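# Fit the matching cork panel into the frame recess

## Task

Find the single cork panel whose size matches the picture frame's recess and set it in, so all four of its corners rest flat on the bottom of the recess and no other panel sits on top of it or overlaps it; afterwards both hands must be holding nothing.

## Robot and tools

Robot: two arms, left_arm and right_arm, each ending in a five-finger hand. The right arm has a right hand; the left arm has a mirror-image left hand. A post stands on the floor behind the arms. Base positions in the scene frame: left_arm (+0.035, +0.333, -0.001) m, right_arm (+0.018, -0.361, +0.001) m, both turned almost not at all about z.

Scene frame: origin at table-top height, halfway between the nominal bases. +x points out over the table, +z up, and left_arm sits on the +y side. Left and right in camera images do not follow the arm names. All positions, orientations, targets and offset axes use this frame.

Hand point: a spot fixed to the palm, 0.05 m in front of it and 0.15 m out from the wrist mount along the fingers. Its +z runs along straight fingers, +y out of the palm, +x across the palm away from the thumb on the right hand (toward the thumb on the left hand). Straight fingertips reach 0.06-0.07 m past the point along +z and lie 0.06 m behind it along -y. A bracket on the little-finger side of the wrist sticks out and can strike things.

execute_actions(actions, cameras): actions is a list of actions; each action is a table of 1 to 15 rows, one row per 1/30 s step; a short table repeats its final row up to step 15. Each row has 28 numbers, all in [-1, 1], covering both arms even if one is idle: left dx, dy, dz, rx, ry, rz; left hand thumb_turn, thumb_bend, index, middle, ring, little, force_limit, speed; then the same 14 for the right arm. The six pose numbers are an offset, not a pose: measured along scene axes from that arm's Hand target as it was when the action began (every row counts from that same start, not from the row before). 1.0 equals 0.6 m of travel or 180 degrees of turn; rx, ry, rz form one rotation vector, turning about the Hand target's position. Zeros mean no new request for that arm. The six finger numbers are absolute targets: -1 open/straight, +1 closed (thumb_turn +1 puts the thumb opposite the fingers). force_limit maps -1..+1 to about 0..10 N at the fingertip (0..15 N for the two thumb motors). speed rises linearly from near zero at -1 to full at +0.48 and stays full above. There is no 'no change' value: to keep a hand as is, resend its last executed eight numbers (if none yet, its hand_measured plus hand_force_limit and hand_speed). Images come back only for an empty actions list or when cameras names them.

move(target, speed, blend, blocking, cameras): drives each hand point in a straight line. target is one 28-number row or a list of up to 15 rows; every row's pose part is an offset from the Hand targets at the call's start (not from the previous row), same scale and axes as above; hand numbers as above. speed is in m/s, 0.002 to 4.3, default 0.25 (turns up to twice that in rad/s), one value or one per target. blend is a corner radius in m, default 0 (stop at each target). All paths finish together and are cut off after 10 s. Paths ignore obstacles and the other arm. blocking=false returns after about 0.5 s while motion continues. The result adds a move: line such as done, off_target, moving, held or fault, plus any limits that acted (paced = pose clipped, held = steps withheld). done/off_target say nothing about contact.

wait(seconds): 0 to 3600 s, commands nothing new; a running move keeps going. stop(): brakes the running move. zoom_image(camera, region): enlarges [x0, y0, x1, y1] pixels of the newest image from cam_high (896x504), cam_left_wrist or cam_right_wrist (672x504), at most 504 by 504. show_instructions(): shows the reference pages. finished_scene(): ends the scene for good.

Results: end_effector_position (m) and end_effector_quat_wxyz per hand point; Hand target, the base for the next offsets (last command after clipping to within 40 degrees of the measured orientation); joint positions, velocities (may read 'within noise'), torques; hand_measured, hand_stopped_by (moving, target, force, stalled, fault) and hand_load_n, each six values in motor order. Execute_actions results also list positions at some steps. A hand often rests 1-3 cm (sometimes 5 cm) short, usually low, without any contact; resend the missing distance as an offset. Reported positions can be off by a few cm.

Gripping: with the thumb turned in, the hand wraps objects about 0.035-0.065 m thick; a thumb tip against the index pad can pinch a light item up to about 0.08 m. For a gentle grip close slowly (speed -0.94 or lower) with a modest force_limit. A lost grip shows as hand_load_n near 0. To loosen, send targets more open than hand_measured.

Avoid: dropping the panel even a few millimetres, releasing it while it still moves, slamming or pressing hard against the frame, table or post, knocking anything off the table, letting the two hands or arms touch or grip each other, heavy loads on fingers, and long reaches or pushes that overheat motors (a MOTOR HOT line warns; at 100 °C the arm goes limp for 30-60 s). A loose object may get an occasional small nudge from outside. Finish with both hands open and clear of the panel.

Each tool is called after "Emit:" in YAML: its name, and indented under it one key for each argument.

Reference images:

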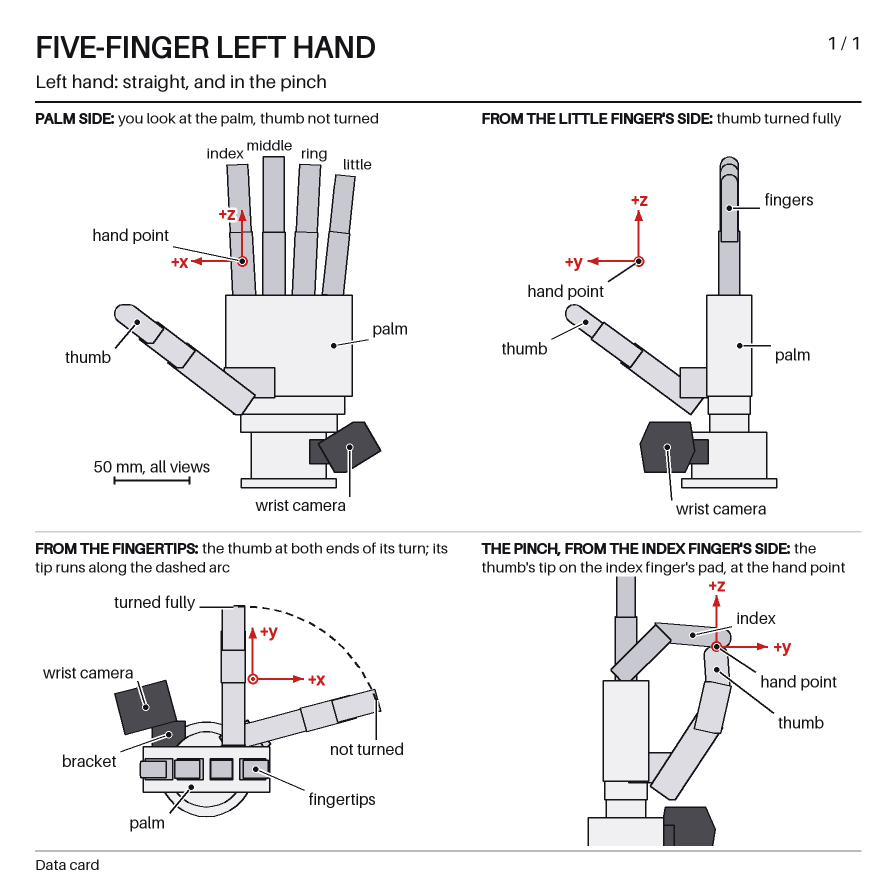

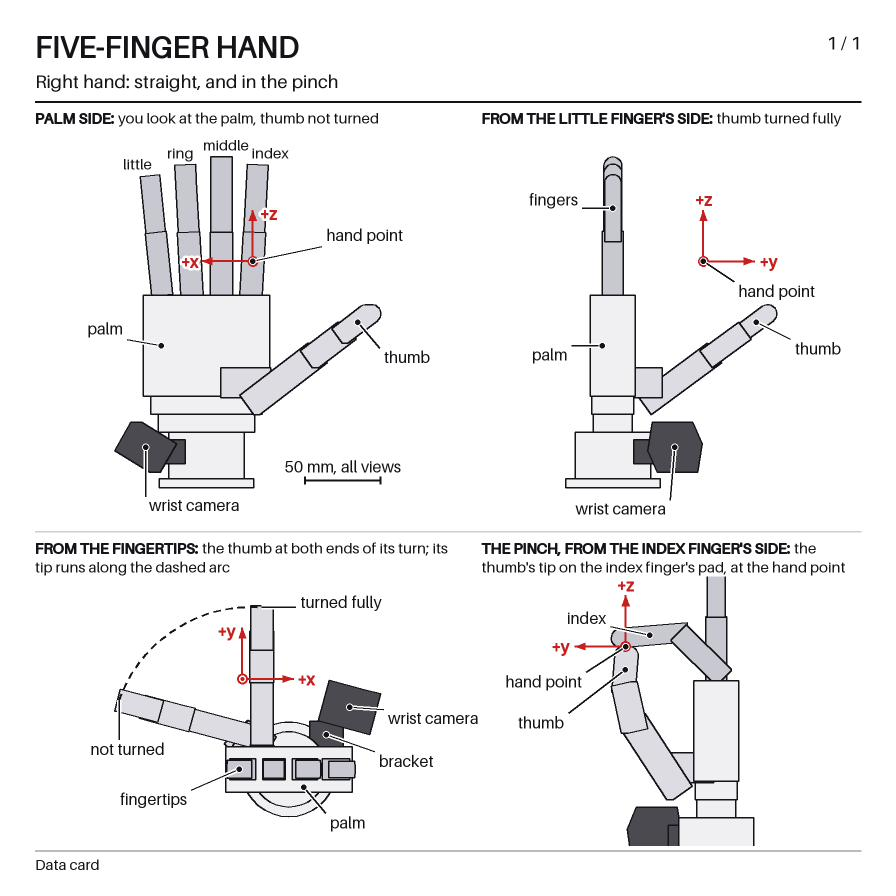

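## Session

Emit:
execute_actions:
  actions: []

Scene clock: 0.00 s.
left_arm: end_effector_position=(+0.3924, +0.5273, +0.2381) hand_measured=(-1.000, -1.000, -1.000, -1.000, -1.000, -1.000) hand_load_n=(+0.0, +0.0, +0.0, +0.0, +0.0, +0.0) hand_stopped_by=(target, target, target, target, target, target) hand_force_limit=0.00 hand_speed=-0.80 end_effector_quat_wxyz=(-0.474, +0.518, -0.436, +0.562) | right_arm: end_effector_position=(+0.5993, -0.3456, +0.3476) hand_measured=(-1.000, -1.000, -1.000, -1.000, -1.000, -1.000) hand_load_n=(+0.0, +0.5, +0.0, +0.0, +0.0, +0.0) hand_stopped_by=(target, target, target, target, target, target) hand_force_limit=0.00 hand_speed=-0.80 end_effector_quat_wxyz=(+0.353, -0.607, +0.685, -0.194)
Joint positions: left_arm=[0.981 1.089 0.438 0.795 0.97 -0.291] | right_arm=[-0.165 1.478 1.61 -0.903 -0.249 0.109]
Joint velocities: within noise
Joint torques (N m): no reading
Motor temperatures (°C): left_arm=[27 23 19 20 21 29] | right_arm=[23 21 22 23 24 24]
Heat: left arm: hottest wrist roll 29 °C; right arm: hottest wrist yaw 24 °C.
Hand target: left_arm +0.3948, +0.5307, +0.2441; -0.479, +0.514, -0.438, +0.562 | right_arm +0.6040, -0.3461, +0.3610; +0.362, -0.605, +0.680, -0.203

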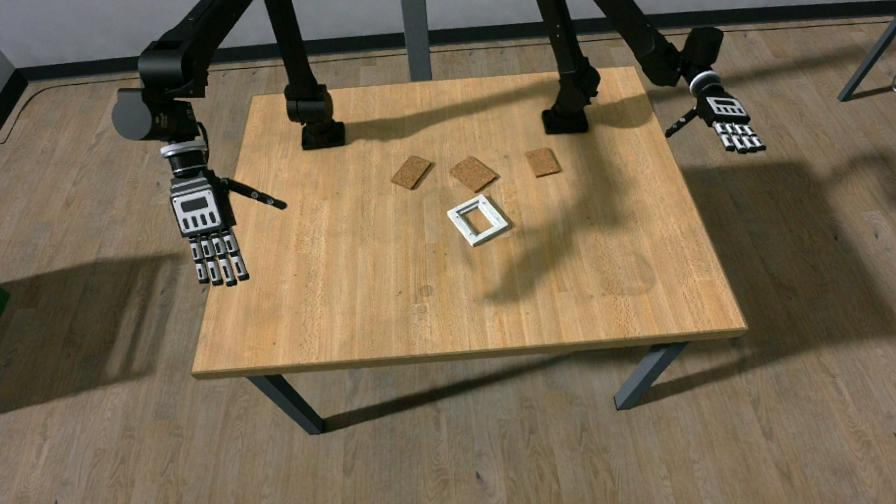

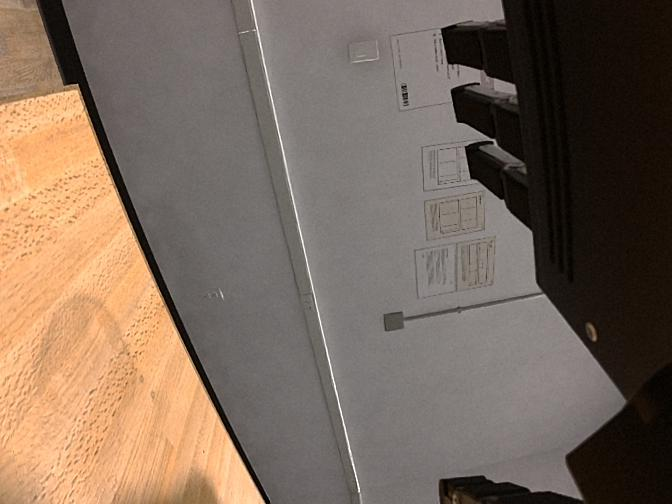

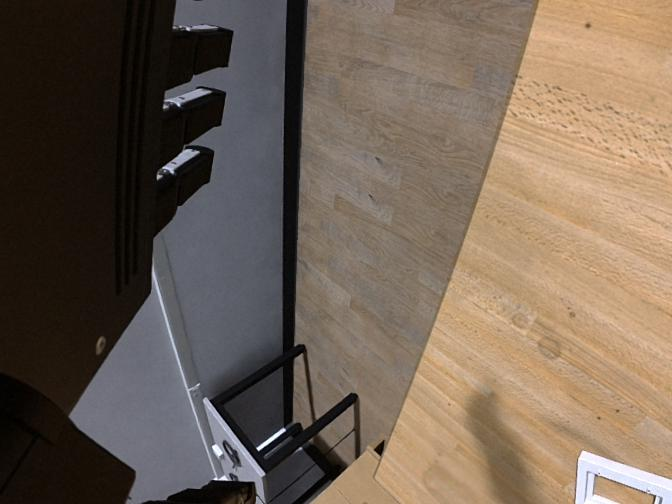

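Emit:
zoom_image:
  camera: "cam_high"
  region: [370, 130, 580, 260]

Emit:
zoom_image:
  camera: "cam_high"
  region: [435, 180, 525, 260]

Scaled by 2.400 from the camera's image (finer frame: 1280x720).

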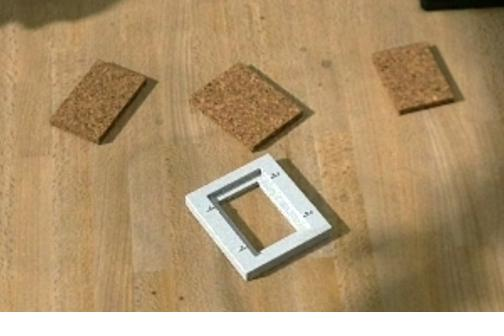

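Scaled by 5.600 from the camera's image (finer frame: 1280x720).

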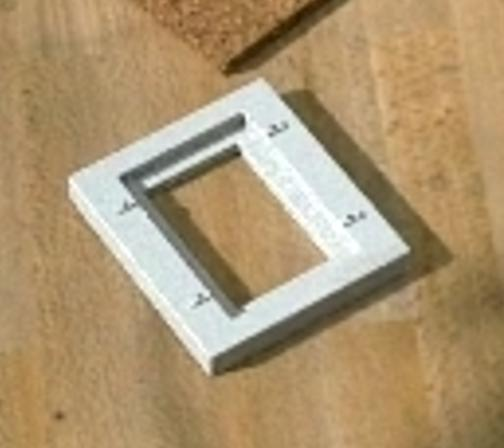

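Emit:
move:
  target: [-0.2213,-0.7862,0.0932,0.1471,0.4851,0.0969,-1,-1,-1,-1,-1,-1,0,-0.8,0,0,0,0,0,0,-1,-1,-1,-1,-1,-1,0,-0.8]
  speed: 0.3
  cameras: ["all"]

Scene clock: 7.17 s.
left_arm: end_effector_position=(+0.2582, +0.0692, +0.2858) hand_measured=(-1.000, -1.000, -1.000, -1.000, -1.000, -1.000) hand_load_n=(+0.0, +0.0, -0.5, +0.0, +0.0, +0.0) hand_stopped_by=(target, target, target, target, target, target) hand_force_limit=0.00 hand_speed=-0.80 end_effector_quat_wxyz=(-0.174, +0.683, -0.709, +0.026) | right_arm: end_effector_position=(+0.5993, -0.3456, +0.3476) hand_measured=(-1.000, -1.000, -1.000, -1.000, -1.000, -1.000) hand_load_n=(-0.5, +0.0, +0.0, +0.0, -0.5, +0.0) hand_stopped_by=(target, target, target, target, target, target) hand_force_limit=0.00 hand_speed=-0.80 end_effector_quat_wxyz=(+0.353, -0.607, +0.685, -0.194)
Joint positions: left_arm=[-0.879 1.277 1.417 -1.685 -0.354 -0.842] | right_arm=[-0.165 1.478 1.61 -0.903 -0.249 0.109]
Joint torques (N m): left_arm=[0.62 -7.82 11.89 0.36 -0.16 0.06] | right_arm=[-0.91 -10.93 10.88 1.37 -0.09 -0.09]
Heat: left arm: hottest wrist roll 29 °C; right arm: hottest wrist yaw 24 °C.
Hand target: left_arm +0.2619, +0.0590, +0.3001; -0.214, +0.697, -0.674, -0.118 | right_arm +0.6040, -0.3461, +0.3610; +0.362, -0.605, +0.680, -0.203
Off the commanded pose: left_arm 0.018 m, 18 deg | right_arm 0.014 m, 2 deg.
joint sent to its limit (left arm) — joint 4 (wrist pitch), lower limit. The joint targets are off in orientation, not in position.
move: off_target (left_arm)
cam_left_wrist: T_world_to_cam=[[0.90729, -0.36743, 0.20448, -0.26521], [-0.40524, -0.89384, 0.1919, 0.11195], [0.11226, -0.25698, -0.95987, 0.37536]] pos_world=[0.24385, 0.09908, 0.39304]

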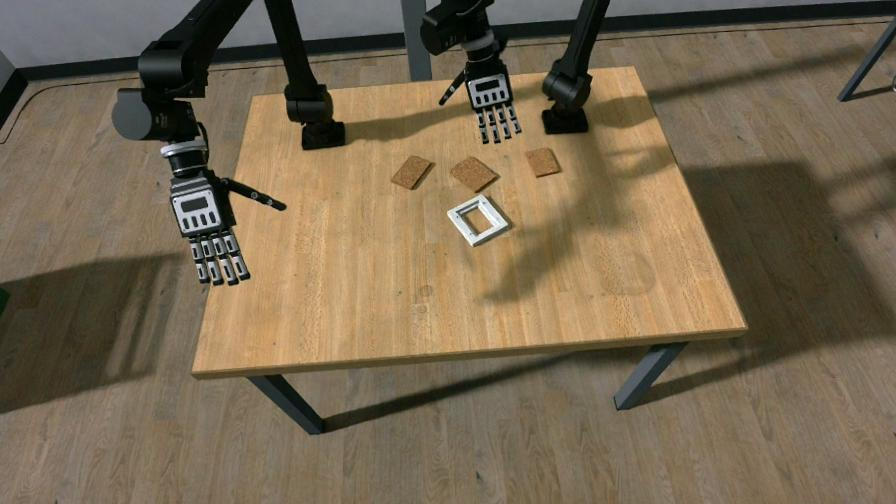

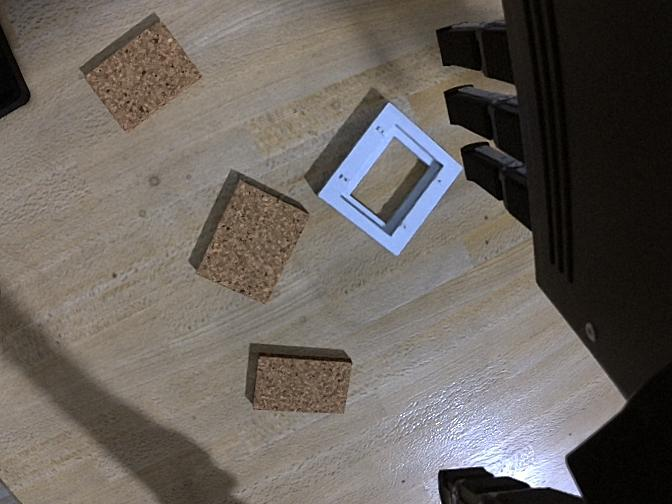

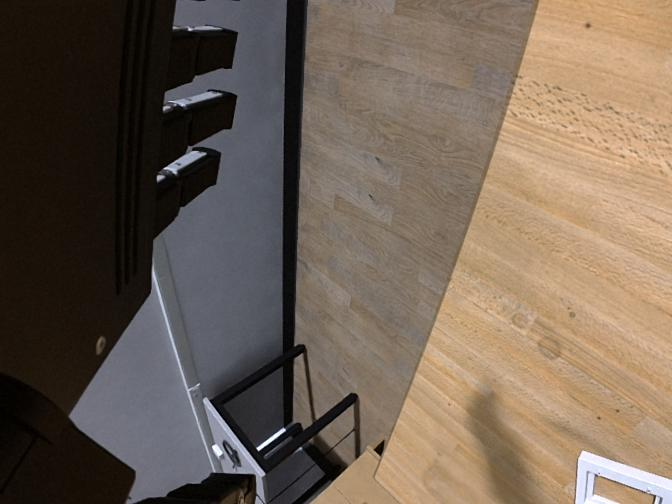

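Emit:
zoom_image:
  camera: "cam_left_wrist"
  region: [300, 90, 480, 260]

Emit:
zoom_image:
  camera: "cam_left_wrist"
  region: [180, 160, 380, 430]

Emit:
zoom_image:
  camera: "cam_left_wrist"
  region: [70, 0, 230, 140]

Scaled by 2.800 from the camera's image (finer frame: 960x720).

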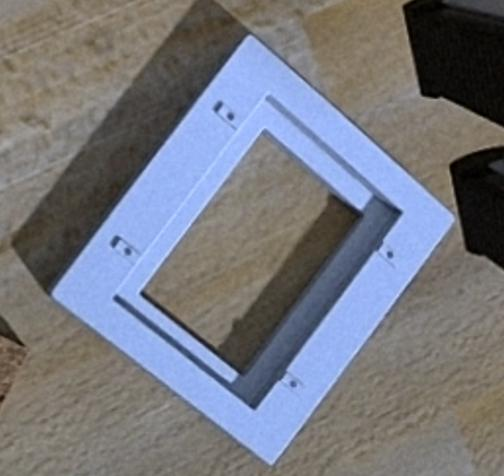

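Scaled by 1.867 from the camera's image (finer frame: 960x720).

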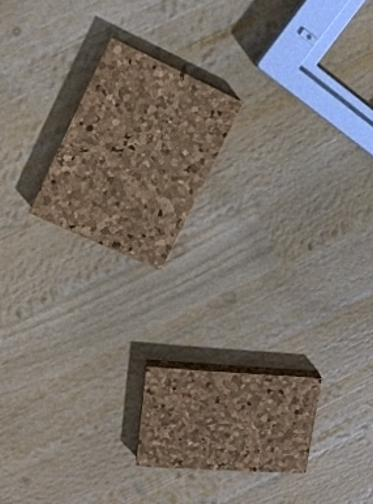

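Scaled by 3.150 from the camera's image (finer frame: 960x720).

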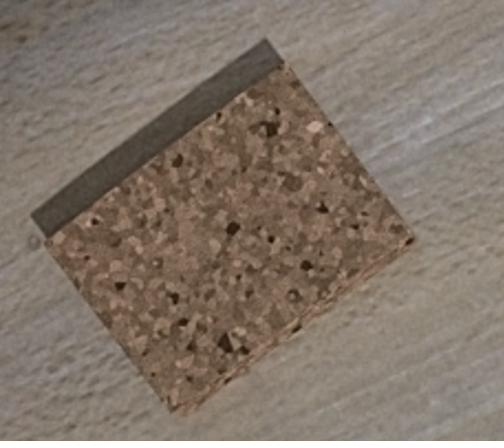

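Emit:
move:
  target: [0.15,0.033,-0.2,0,0,0,-1,-1,-1,-1,-1,-1,0,-0.8,0,0,0,0,0,0,-1,-1,-1,-1,-1,-1,0,-0.8]
  speed: 0.2
  cameras: ["cam_left_wrist"]

Scene clock: 11.37 s.
left_arm: end_effector_position=(+0.3377, +0.0866, +0.1686) hand_measured=(-1.000, -1.000, -1.000, -1.000, -1.000, -1.000) hand_load_n=(+0.0, +0.0, +0.0, +0.0, +0.0, +0.0) hand_stopped_by=(target, target, target, target, target, target) hand_force_limit=0.00 hand_speed=-0.80 end_effector_quat_wxyz=(-0.214, +0.691, -0.676, -0.140) | right_arm: end_effector_position=(+0.5993, -0.3456, +0.3476) hand_measured=(-1.000, -1.000, -1.000, -1.000, -1.000, -1.000) hand_load_n=(+0.0, +0.0, +0.0, +0.0, +0.0, +0.0) hand_stopped_by=(target, target, target, target, target, target) hand_force_limit=0.00 hand_speed=-0.80 end_effector_quat_wxyz=(+0.353, -0.607, +0.685, -0.194)
Joint positions: left_arm=[-0.735 1.627 1.431 -1.661 -0.436 -0.827] | right_arm=[-0.165 1.478 1.61 -0.903 -0.249 0.109]
Joint torques (N m): left_arm=[1.96 -13.8 10.95 0.31 -0.39 0.18] | right_arm=[-1.08 -11.52 10.8 1.48 -0.06 -0.09]
Heat: left arm: hottest wrist roll 29 °C; right arm: hottest wrist yaw 24 °C.
Hand target: left_arm +0.3519, +0.0787, +0.1801; -0.214, +0.697, -0.674, -0.118 | right_arm +0.6040, -0.3461, +0.3610; +0.362, -0.605, +0.680, -0.203
Off the commanded pose: left_arm 0.020 m, 3 deg | right_arm 0.014 m, 2 deg.
move: off_target (left_arm)
cam_left_wrist: T_world_to_cam=[[0.95891, -0.28082, -0.04035, -0.29062], [-0.28176, -0.95929, -0.01956, 0.18182], [-0.03321, 0.03013, -0.99899, 0.28924]] pos_world=[0.33951, 0.08409, 0.28078]

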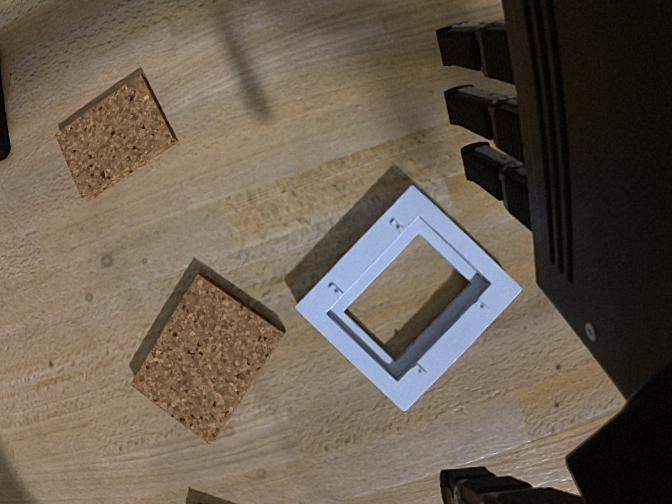

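Emit:
zoom_image:
  camera: "cam_left_wrist"
  region: [290, 180, 530, 420]

Emit:
zoom_image:
  camera: "cam_left_wrist"
  region: [290, 200, 410, 320]

Emit:
zoom_image:
  camera: "cam_left_wrist"
  region: [380, 270, 520, 410]

Emit:
zoom_image:
  camera: "cam_left_wrist"
  region: [40, 50, 200, 210]

Scaled by 2.100 from the camera's image (finer frame: 960x720).

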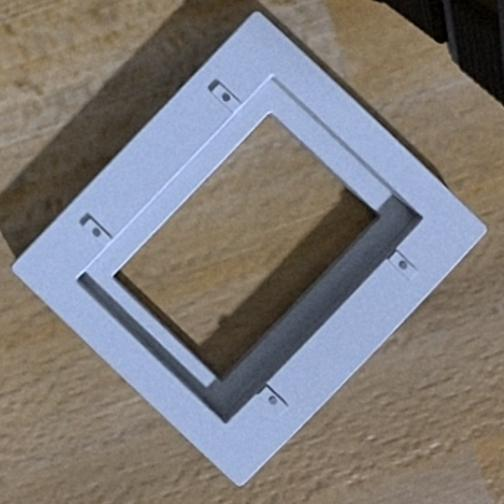

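Scaled by 4.200 from the camera's image (finer frame: 960x720).

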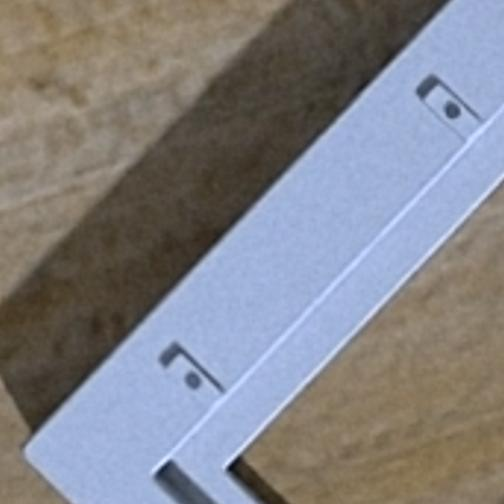

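Scaled by 3.600 from the camera's image (finer frame: 960x720).

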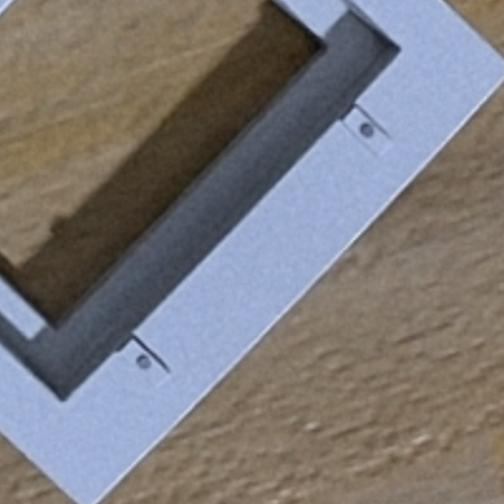

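Scaled by 3.150 from the camera's image (finer frame: 960x720).

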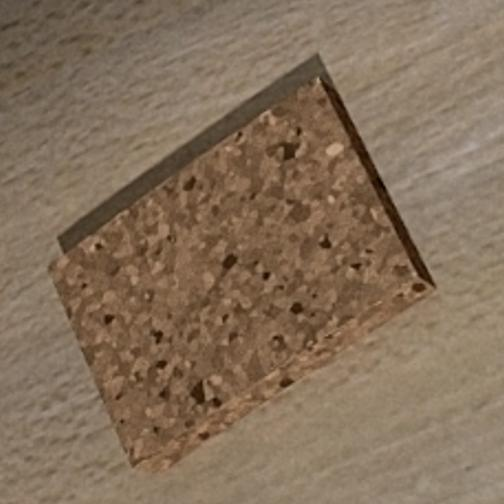

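Emit:
zoom_image:
  camera: "cam_left_wrist"
  region: [320, 290, 420, 390]

Emit:
zoom_image:
  camera: "cam_left_wrist"
  region: [400, 200, 500, 300]

Scaled by 5.040 from the camera's image (finer frame: 960x720).

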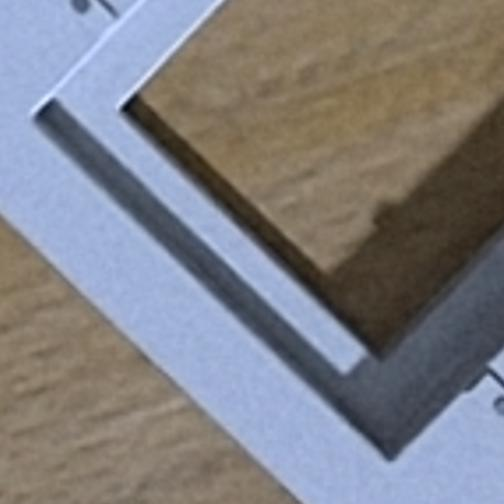

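Scaled by 5.040 from the camera's image (finer frame: 960x720).

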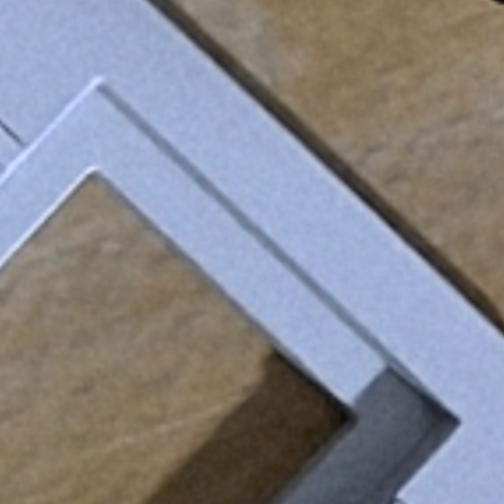

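Emit:
execute_actions:
  actions: []
  cameras: ["all"]

Emit:
zoom_image:
  camera: "cam_high"
  region: [440, 190, 515, 250]

Emit:
zoom_image:
  camera: "cam_high"
  region: [515, 140, 575, 185]

Scene clock: 13.27 s.
left_arm: end_effector_position=(+0.3377, +0.0866, +0.1686) hand_measured=(-1.000, -1.000, -1.000, -1.000, -1.000, -1.000) hand_load_n=(+0.0, +0.0, +0.0, +0.0, +0.0, +0.0) hand_stopped_by=(target, target, target, target, target, target) hand_force_limit=0.00 hand_speed=-0.80 end_effector_quat_wxyz=(-0.214, +0.691, -0.676, -0.140) | right_arm: end_effector_position=(+0.5993, -0.3456, +0.3476) hand_measured=(-1.000, -1.000, -1.000, -1.000, -1.000, -1.000) hand_load_n=(+0.0, +0.0, +0.0, +0.0, +0.0, +0.0) hand_stopped_by=(target, target, target, target, target, target) hand_force_limit=0.00 hand_speed=-0.80 end_effector_quat_wxyz=(+0.353, -0.607, +0.685, -0.194)
Joint positions: left_arm=[-0.735 1.627 1.431 -1.661 -0.436 -0.827] | right_arm=[-0.165 1.478 1.61 -0.903 -0.249 0.109]
Joint velocities: within noise
Joint torques (N m): left_arm=[1.96 -13.74 10.99 0.29 -0.39 0.18] | right_arm=[-0.62 -11.28 10.93 1.42 -0.09 -0.09]
Motor temperatures (°C): left_arm=[26 23 23 20 21 29] | right_arm=[23 22 23 23 24 24]
Heat: left arm: hottest wrist roll 29 °C; right arm: hottest wrist yaw 24 °C.
Hand target: left_arm +0.3519, +0.0787, +0.1801; -0.214, +0.697, -0.674, -0.118 | right_arm +0.6040, -0.3461, +0.3610; +0.362, -0.605, +0.680, -0.203
Off the commanded pose: left_arm 0.020 m, 3 deg | right_arm 0.014 m, 2 deg.
camera_calibration:
cam_left_wrist: T_world_to_cam=[[0.95891, -0.28082, -0.04035, -0.29062], [-0.28176, -0.95929, -0.01956, 0.18182], [-0.03321, 0.03013, -0.99899, 0.28924]] pos_world=[0.33951, 0.08409, 0.28078]

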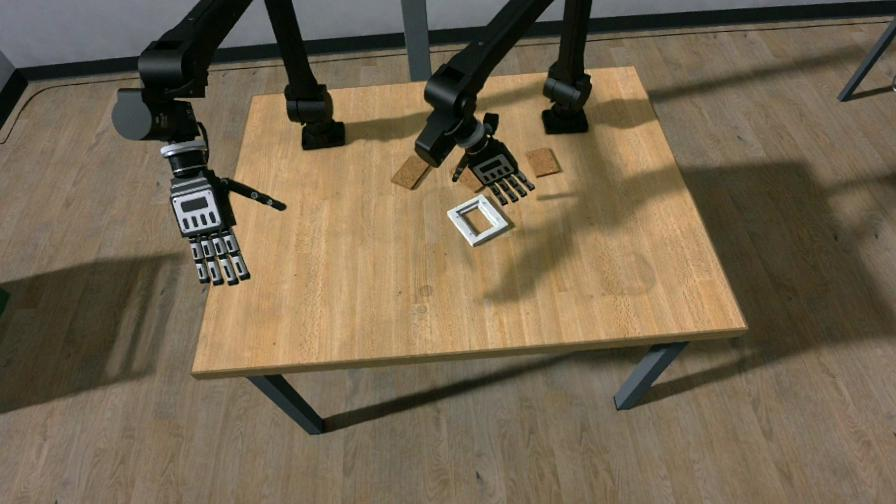

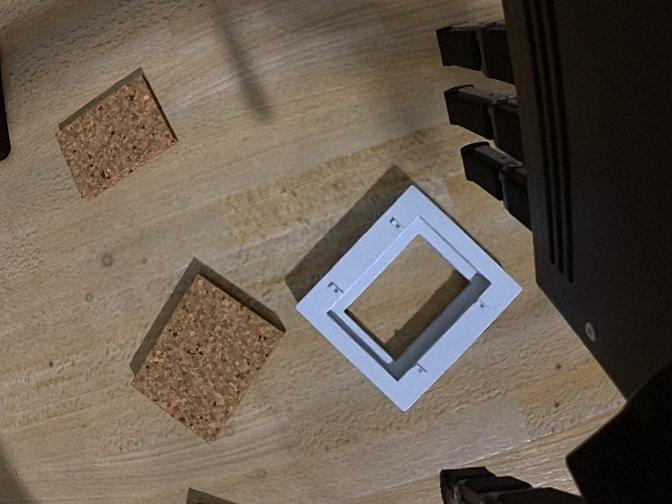

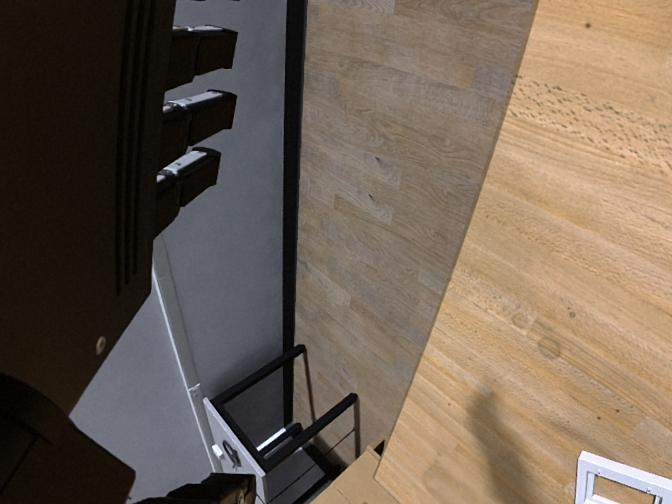

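Scaled by 6.720 from the camera's image (finer frame: 1280x720).

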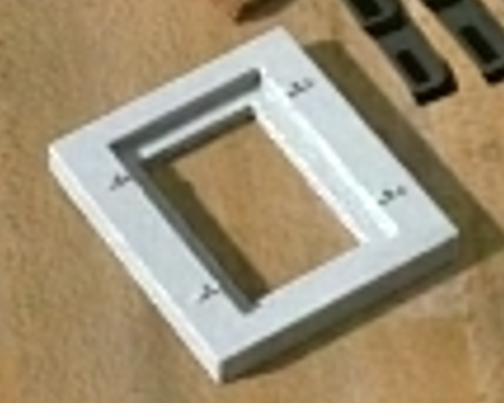

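Scaled by 8.400 from the camera's image (finer frame: 1280x720).

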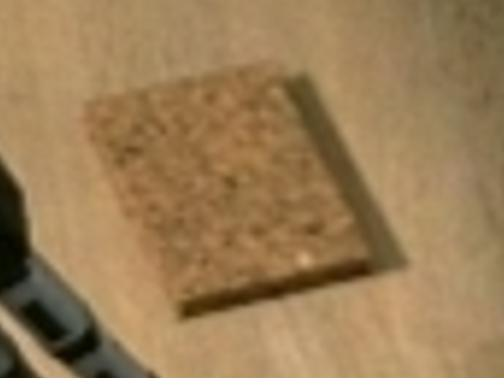

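Emit:
move:
  target: [0.0715,0.7533,0.1067,-0.1471,-0.4851,-0.0969,-1,-1,-1,-1,-1,-1,0,-0.8,-0.25,0.25,-0.1,-0.0164,-0.045,0.2831,1,-1,-0.3,-0.3,-1,-1,0,-0.2]
  speed: 0.3
  cameras: ["cam_high","cam_right_wrist"]

Scene clock: 27.40 s.
left_arm: end_effector_position=(+0.3983, +0.5295, +0.2534) hand_measured=(-1.000, -1.000, -1.000, -1.000, -1.000, -1.000) hand_load_n=(-0.5, +0.0, +0.0, -0.5, +0.0, +0.0) hand_stopped_by=(target, target, target, target, target, target) hand_force_limit=0.00 hand_speed=-0.80 end_effector_quat_wxyz=(+0.483, -0.505, +0.443, -0.561) | right_arm: end_effector_position=(+0.4586, -0.1975, +0.2985) hand_measured=(+1.000, -1.000, -0.300, -0.300, -1.000, -1.000) hand_load_n=(+0.0, +0.0, +0.0, +0.0, +0.0, +0.0) hand_stopped_by=(target, target, target, target, target, target) hand_force_limit=0.00 hand_speed=-0.20 end_effector_quat_wxyz=(-0.444, +0.829, -0.330, +0.085)
Joint positions: left_arm=[0.969 1.079 0.47 0.78 0.967 -0.282] | right_arm=[0.041 1.286 1.285 -0.877 -0.693 -0.466]
Joint torques (N m): left_arm=[2.08 -4.01 6.61 2.59 0.02 0.02] | right_arm=[-0.44 -8.64 8.79 0.76 -0.41 -0.22]
Heat: left arm: hottest wrist roll 29 °C; right arm: hottest elbow 25 °C.
Hand target: left_arm +0.3947, +0.5307, +0.2441; +0.479, -0.513, +0.438, -0.562 | right_arm +0.4540, -0.1961, +0.3009; -0.444, +0.832, -0.322, +0.086
Off the commanded pose: left_arm 0.010 m, 1 deg | right_arm 0.005 m, 1 deg.
move: done
cam_right_wrist: T_world_to_cam=[[-0.25294, -0.5512, -0.79511, 0.24556], [-0.96666, 0.11022, 0.23111, 0.39898], [-0.03976, 0.82706, -0.5607, 0.46476]] pos_world=[0.46627, -0.29301, 0.36363]

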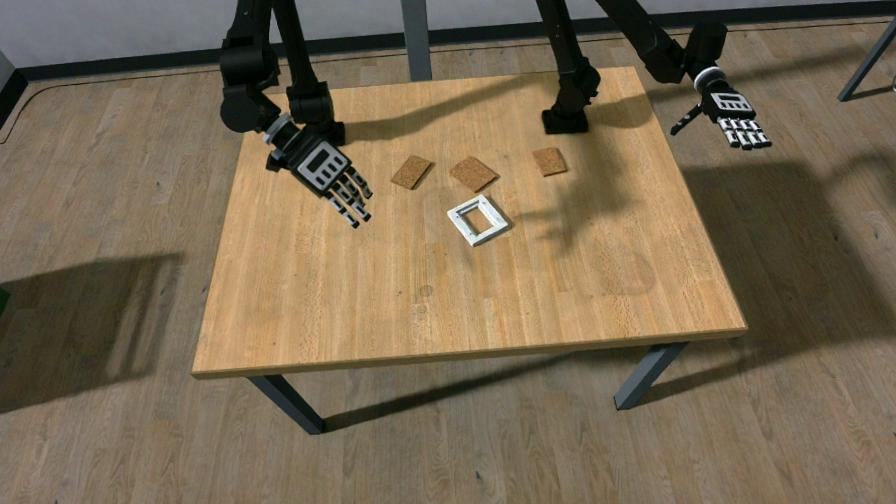

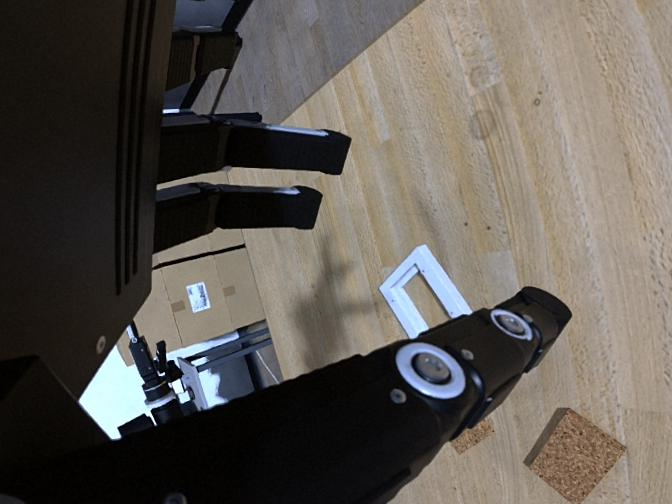

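Emit:
zoom_image:
  camera: "cam_high"
  region: [515, 135, 590, 185]

Scaled by 6.720 from the camera's image (finer frame: 1280x720).

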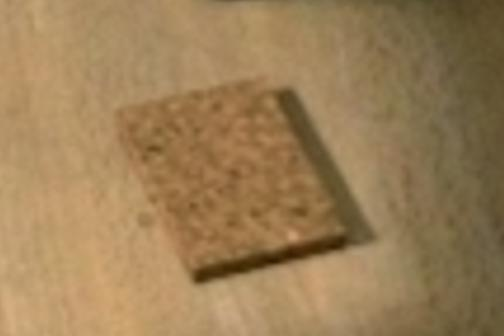

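Emit:
move:
  target: [0,0,0,0,0,0,-1,-1,-1,-1,-1,-1,0,-0.8,-0.4483,0.7685,-0.25,-0.0165,-0.0451,0.2832,1,-1,-0.3,-0.3,-1,-1,0,-0.2]
  speed: 0.25
  cameras: ["cam_high","cam_right_wrist"]

Scene clock: 30.97 s.
left_arm: end_effector_position=(+0.3983, +0.5295, +0.2535) hand_measured=(-1.000, -1.000, -1.000, -1.000, -1.000, -1.000) hand_load_n=(+0.0, +0.0, +0.0, -0.5, +0.0, +0.0) hand_stopped_by=(target, target, target, target, target, target) hand_force_limit=0.00 hand_speed=-0.80 end_effector_quat_wxyz=(+0.483, -0.505, +0.443, -0.562) | right_arm: end_effector_position=(+0.1733, +0.2482, +0.1291) hand_measured=(+1.000, -1.000, -0.300, -0.300, -1.000, -1.000) hand_load_n=(+0.0, +0.0, +0.0, +0.0, +0.0, +0.0) hand_stopped_by=(target, target, target, target, target, target) hand_force_limit=0.00 hand_speed=-0.20 end_effector_quat_wxyz=(-0.418, +0.901, +0.092, -0.064)
Joint positions: left_arm=[0.969 1.079 0.47 0.781 0.967 -0.283] | right_arm=[1.124 1.728 1.347 -0.431 -0.484 -0.406]
Joint torques (N m): left_arm=[2.14 -3.96 6.63 2.59 0.02 -0.01] | right_arm=[-1.32 -13.57 12.08 1.14 -0.13 -0.24]
Heat: left arm: hottest wrist roll 29 °C; right arm: hottest elbow 26 °C.
Hand target: left_arm +0.3947, +0.5307, +0.2441; +0.479, -0.513, +0.438, -0.562 | right_arm +0.1851, +0.2650, +0.1508; -0.438, +0.892, +0.100, -0.049
Off the commanded pose: left_arm 0.010 m, 1 deg | right_arm 0.030 m, 3 deg.
move: off_target (right_arm)
cam_right_wrist: T_world_to_cam=[[0.37313, -0.56067, -0.73921, 0.17103], [-0.70699, -0.68776, 0.16478, 0.27492], [-0.60078, 0.46113, -0.65301, 0.18984]] pos_world=[0.2446, 0.19743, 0.20509]

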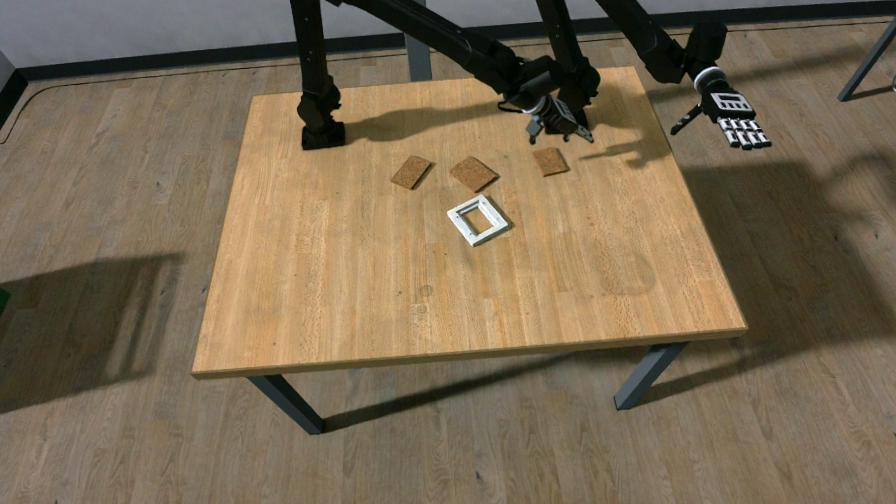

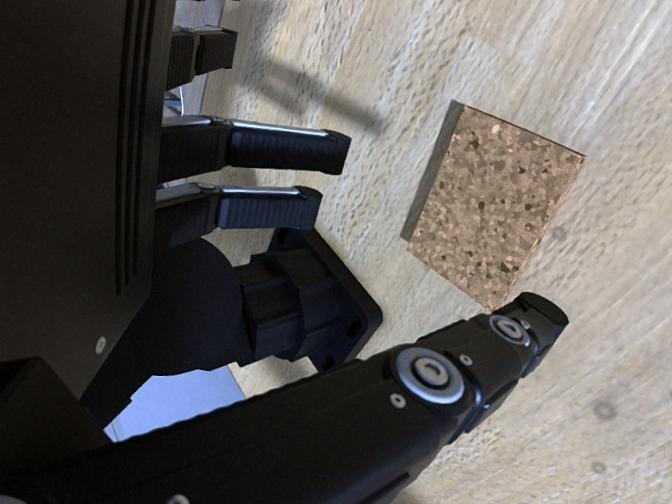

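Emit:
zoom_image:
  camera: "cam_right_wrist"
  region: [390, 80, 610, 340]

Scaled by 1.938 from the camera's image (finer frame: 960x720).

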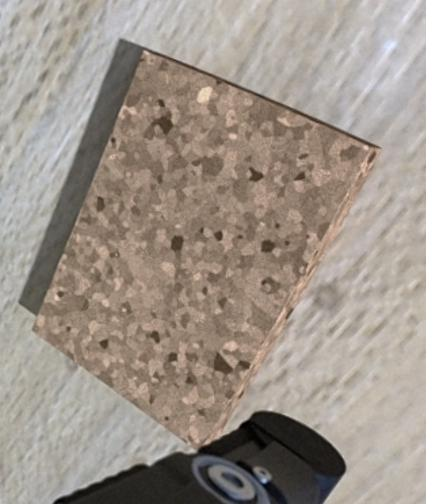

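Emit:
move:
  target: [0,0,0,0,0,0,-1,-1,-1,-1,-1,-1,0,-0.8,-0.0022,0.0362,-0.1152,0.0144,-0.0095,-0.0056,1,-1,-0.3,-0.3,-1,-1,0,-0.2]
  speed: 0.1
  cameras: ["cam_high","cam_right_wrist"]

Scene clock: 33.70 s.
left_arm: end_effector_position=(+0.3983, +0.5295, +0.2535) hand_measured=(-1.000, -1.000, -1.000, -1.000, -1.000, -1.000) hand_load_n=(+0.0, +0.0, +0.0, +0.0, +0.0, +0.0) hand_stopped_by=(target, target, target, target, target, target) hand_force_limit=0.00 hand_speed=-0.80 end_effector_quat_wxyz=(+0.483, -0.505, +0.443, -0.562) | right_arm: end_effector_position=(+0.1866, +0.2827, +0.0825) hand_measured=(+1.000, -1.000, -0.300, -0.300, -1.000, -1.000) hand_load_n=(+0.0, +0.0, +0.0, +0.0, +0.0, -0.5) hand_stopped_by=(target, target, target, target, target, target) hand_force_limit=0.00 hand_speed=-0.20 end_effector_quat_wxyz=(-0.453, +0.885, +0.101, -0.029)
Joint positions: left_arm=[0.969 1.079 0.47 0.781 0.967 -0.283] | right_arm=[1.135 1.825 1.317 -0.203 -0.449 -0.406]
Joint torques (N m): left_arm=[2.08 -3.96 6.63 2.59 0.02 0] | right_arm=[0.21 -14.45 8.4 1.74 -0.05 -0.01]
Heat: left arm: hottest wrist roll 29 °C; right arm: hottest elbow 26 °C.
Hand target: left_arm +0.3947, +0.5307, +0.2441; +0.479, -0.513, +0.438, -0.562 | right_arm +0.1838, +0.2867, +0.0817; -0.457, +0.884, +0.100, -0.029
Off the commanded pose: left_arm 0.010 m, 1 deg | right_arm 0.005 m, 0 deg.
move: done
cam_right_wrist: T_world_to_cam=[[0.41166, -0.50357, -0.75958, 0.12932], [-0.7239, -0.68701, 0.06314, 0.327], [-0.55363, 0.52387, -0.64734, 0.12449]] pos_world=[0.25239, 0.22456, 0.15818]

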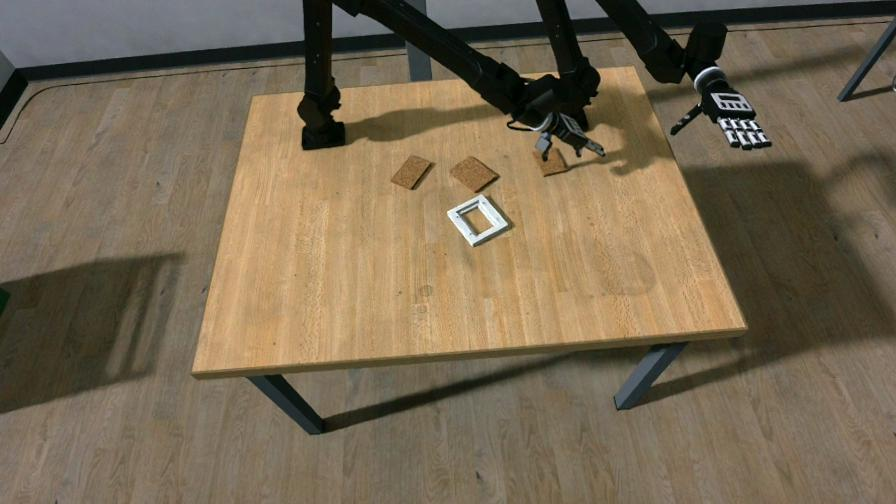

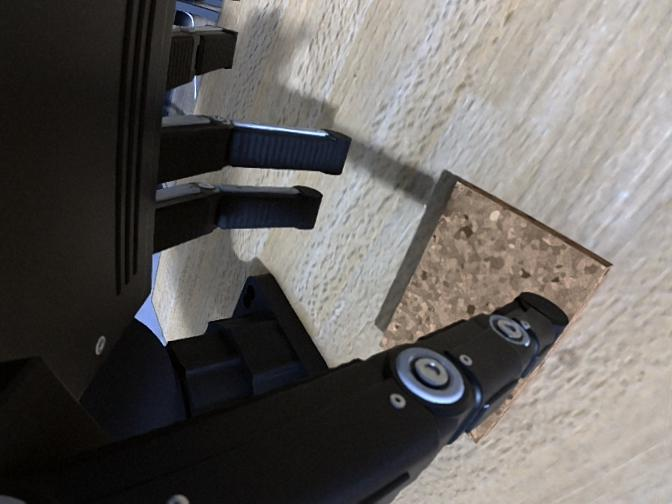

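Emit:
zoom_image:
  camera: "cam_right_wrist"
  region: [370, 160, 630, 450]

Scaled by 1.738 from the camera's image (finer frame: 960x720).

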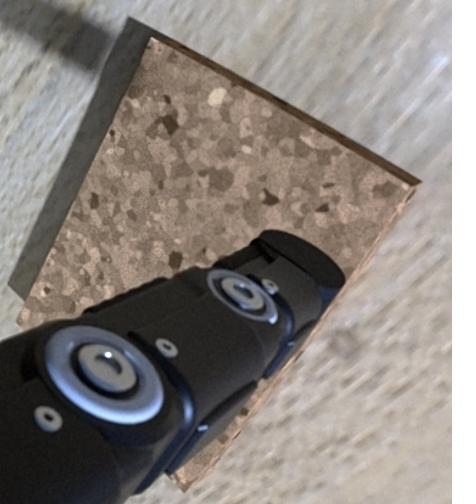

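Emit:
move:
  target: [0,0,0,0,0,0,-1,-1,-1,-1,-1,-1,0,-0.8,-0.0248,-0.022,-0.0542,0,0,0,1,-1,-0.3,-0.3,-1,-1,0,-0.2]
  speed: 0.08
  cameras: ["cam_high","cam_right_wrist"]

Scene clock: 35.93 s.
left_arm: end_effector_position=(+0.3983, +0.5295, +0.2535) hand_measured=(-1.000, -1.000, -1.000, -1.000, -1.000, -1.000) hand_load_n=(-0.5, +0.0, +0.0, +0.0, +0.0, +0.0) hand_stopped_by=(target, target, target, target, target, target) hand_force_limit=0.00 hand_speed=-0.80 end_effector_quat_wxyz=(+0.483, -0.505, +0.443, -0.562) | right_arm: end_effector_position=(+0.1721, +0.2709, +0.0543) hand_measured=(+1.000, -1.000, -0.300, -0.300, -1.000, -1.000) hand_load_n=(+0.0, +0.0, +0.0, +0.0, +0.0, +0.0) hand_stopped_by=(target, target, target, target, target, target) hand_force_limit=0.00 hand_speed=-0.20 end_effector_quat_wxyz=(-0.456, +0.884, +0.103, -0.027)
Joint positions: left_arm=[0.969 1.079 0.47 0.781 0.967 -0.283] | right_arm=[1.151 1.825 1.226 -0.1 -0.437 -0.399]
Joint torques (N m): left_arm=[2.14 -3.96 6.63 2.61 0.02 0] | right_arm=[-0.62 -13.68 7.84 1.76 -0.06 -0.01]
Heat: left arm: hottest wrist roll 29 °C; right arm: hottest elbow 26 °C.
Hand target: left_arm +0.3947, +0.5307, +0.2441; +0.479, -0.513, +0.438, -0.562 | right_arm +0.1689, +0.2735, +0.0492; -0.457, +0.884, +0.100, -0.029
Off the commanded pose: left_arm 0.010 m, 1 deg | right_arm 0.007 m, 0 deg.
move: done
cam_right_wrist: T_world_to_cam=[[0.41774, -0.49678, -0.76072, 0.10504], [-0.72228, -0.68951, 0.05365, 0.31104], [-0.55118, 0.52705, -0.64685, 0.10305]] pos_world=[0.23758, 0.21234, 0.12987]

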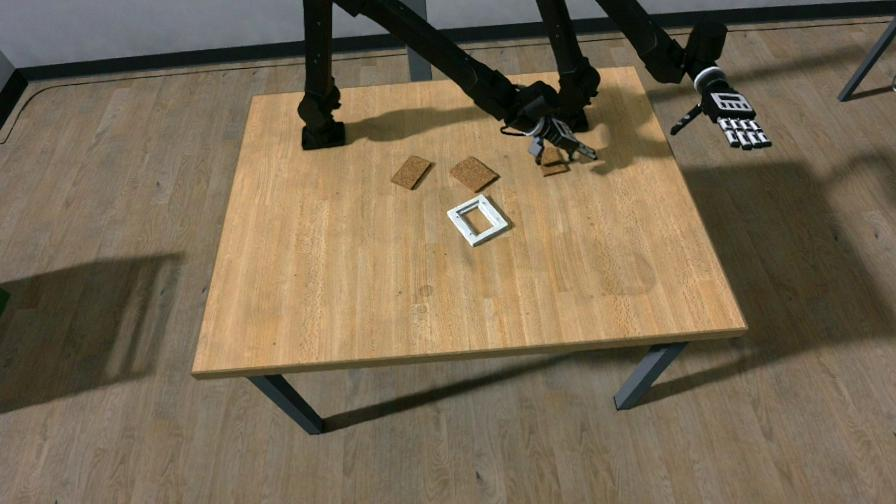

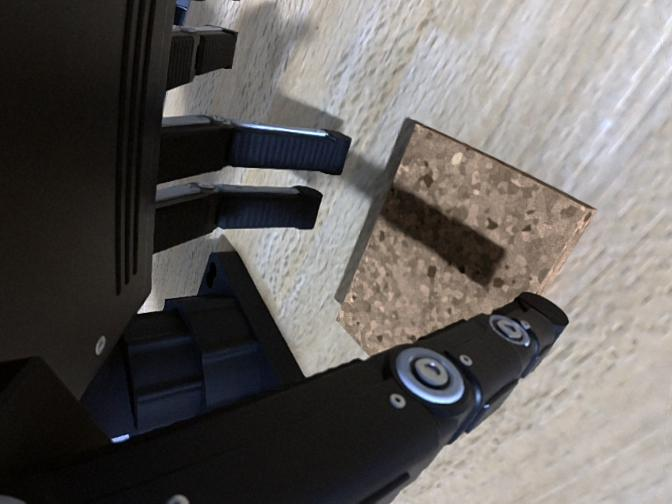

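Emit:
move:
  target: [0,0,0,0,0,0,-1,-1,-1,-1,-1,-1,0,-0.8,0,-0.0017,-0.0272,0,0,0,1,-1,-0.3,-0.3,-1,-1,0,-0.2]
  speed: 0.05
  cameras: ["cam_high","cam_right_wrist"]

Scene clock: 37.50 s.
left_arm: end_effector_position=(+0.3983, +0.5295, +0.2535) hand_measured=(-1.000, -1.000, -1.000, -1.000, -1.000, -1.000) hand_load_n=(+0.0, +0.0, +0.0, +0.0, +0.0, +0.0) hand_stopped_by=(target, target, target, target, target, target) hand_force_limit=0.00 hand_speed=-0.80 end_effector_quat_wxyz=(+0.483, -0.505, +0.443, -0.562) | right_arm: end_effector_position=(+0.1717, +0.2700, +0.0368) hand_measured=(+1.000, -1.000, -0.300, -0.300, -1.000, -1.000) hand_load_n=(+0.0, +0.0, +0.0, +0.0, +0.0, +0.0) hand_stopped_by=(target, target, target, target, target, target) hand_force_limit=0.00 hand_speed=-0.20 end_effector_quat_wxyz=(-0.455, +0.884, +0.103, -0.027)
Joint positions: left_arm=[0.969 1.079 0.47 0.781 0.967 -0.283] | right_arm=[1.151 1.85 1.21 -0.06 -0.437 -0.399]
Joint torques (N m): left_arm=[2.14 -3.96 6.64 2.58 0.02 0] | right_arm=[-0.62 -13.16 7.58 1.74 -0.04 0.05]
Heat: left arm: hottest wrist roll 29 °C; right arm: hottest elbow 26 °C.
Hand target: left_arm +0.3947, +0.5307, +0.2441; +0.479, -0.513, +0.438, -0.562 | right_arm +0.1689, +0.2725, +0.0330; -0.457, +0.883, +0.100, -0.029
Off the commanded pose: left_arm 0.010 m, 1 deg | right_arm 0.005 m, 0 deg.
move: done
cam_right_wrist: T_world_to_cam=[[0.41686, -0.4983, -0.76021, 0.092], [-0.72239, -0.68924, 0.05566, 0.31095], [-0.55171, 0.52597, -0.64729, 0.09245]] pos_world=[0.23728, 0.21154, 0.11247]

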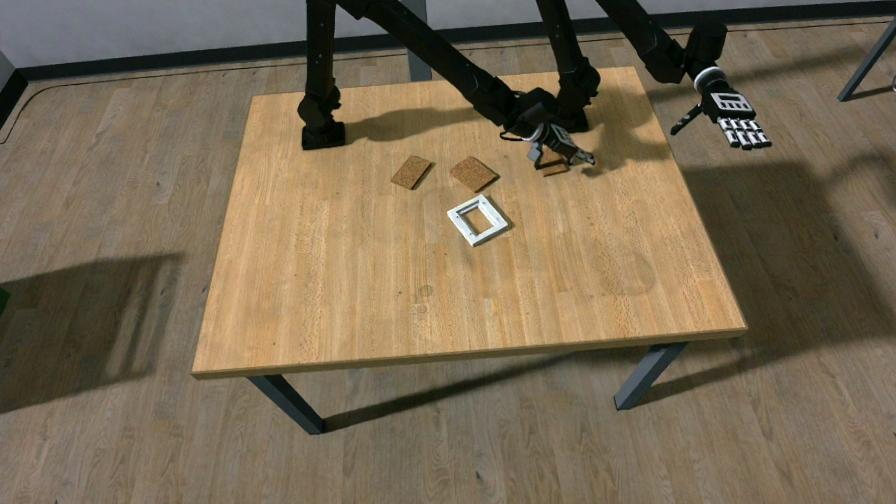

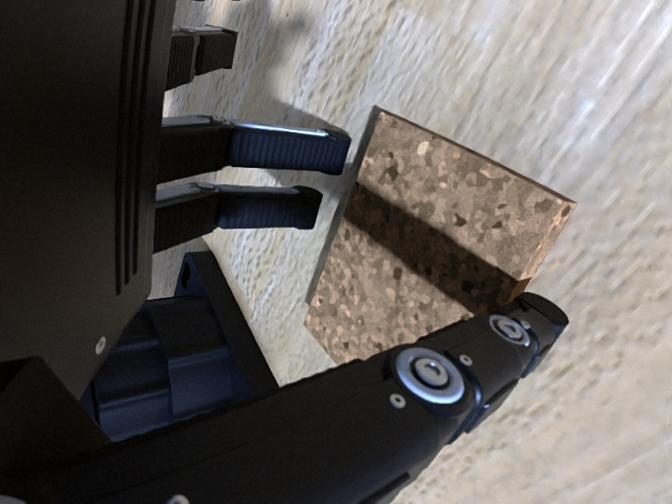

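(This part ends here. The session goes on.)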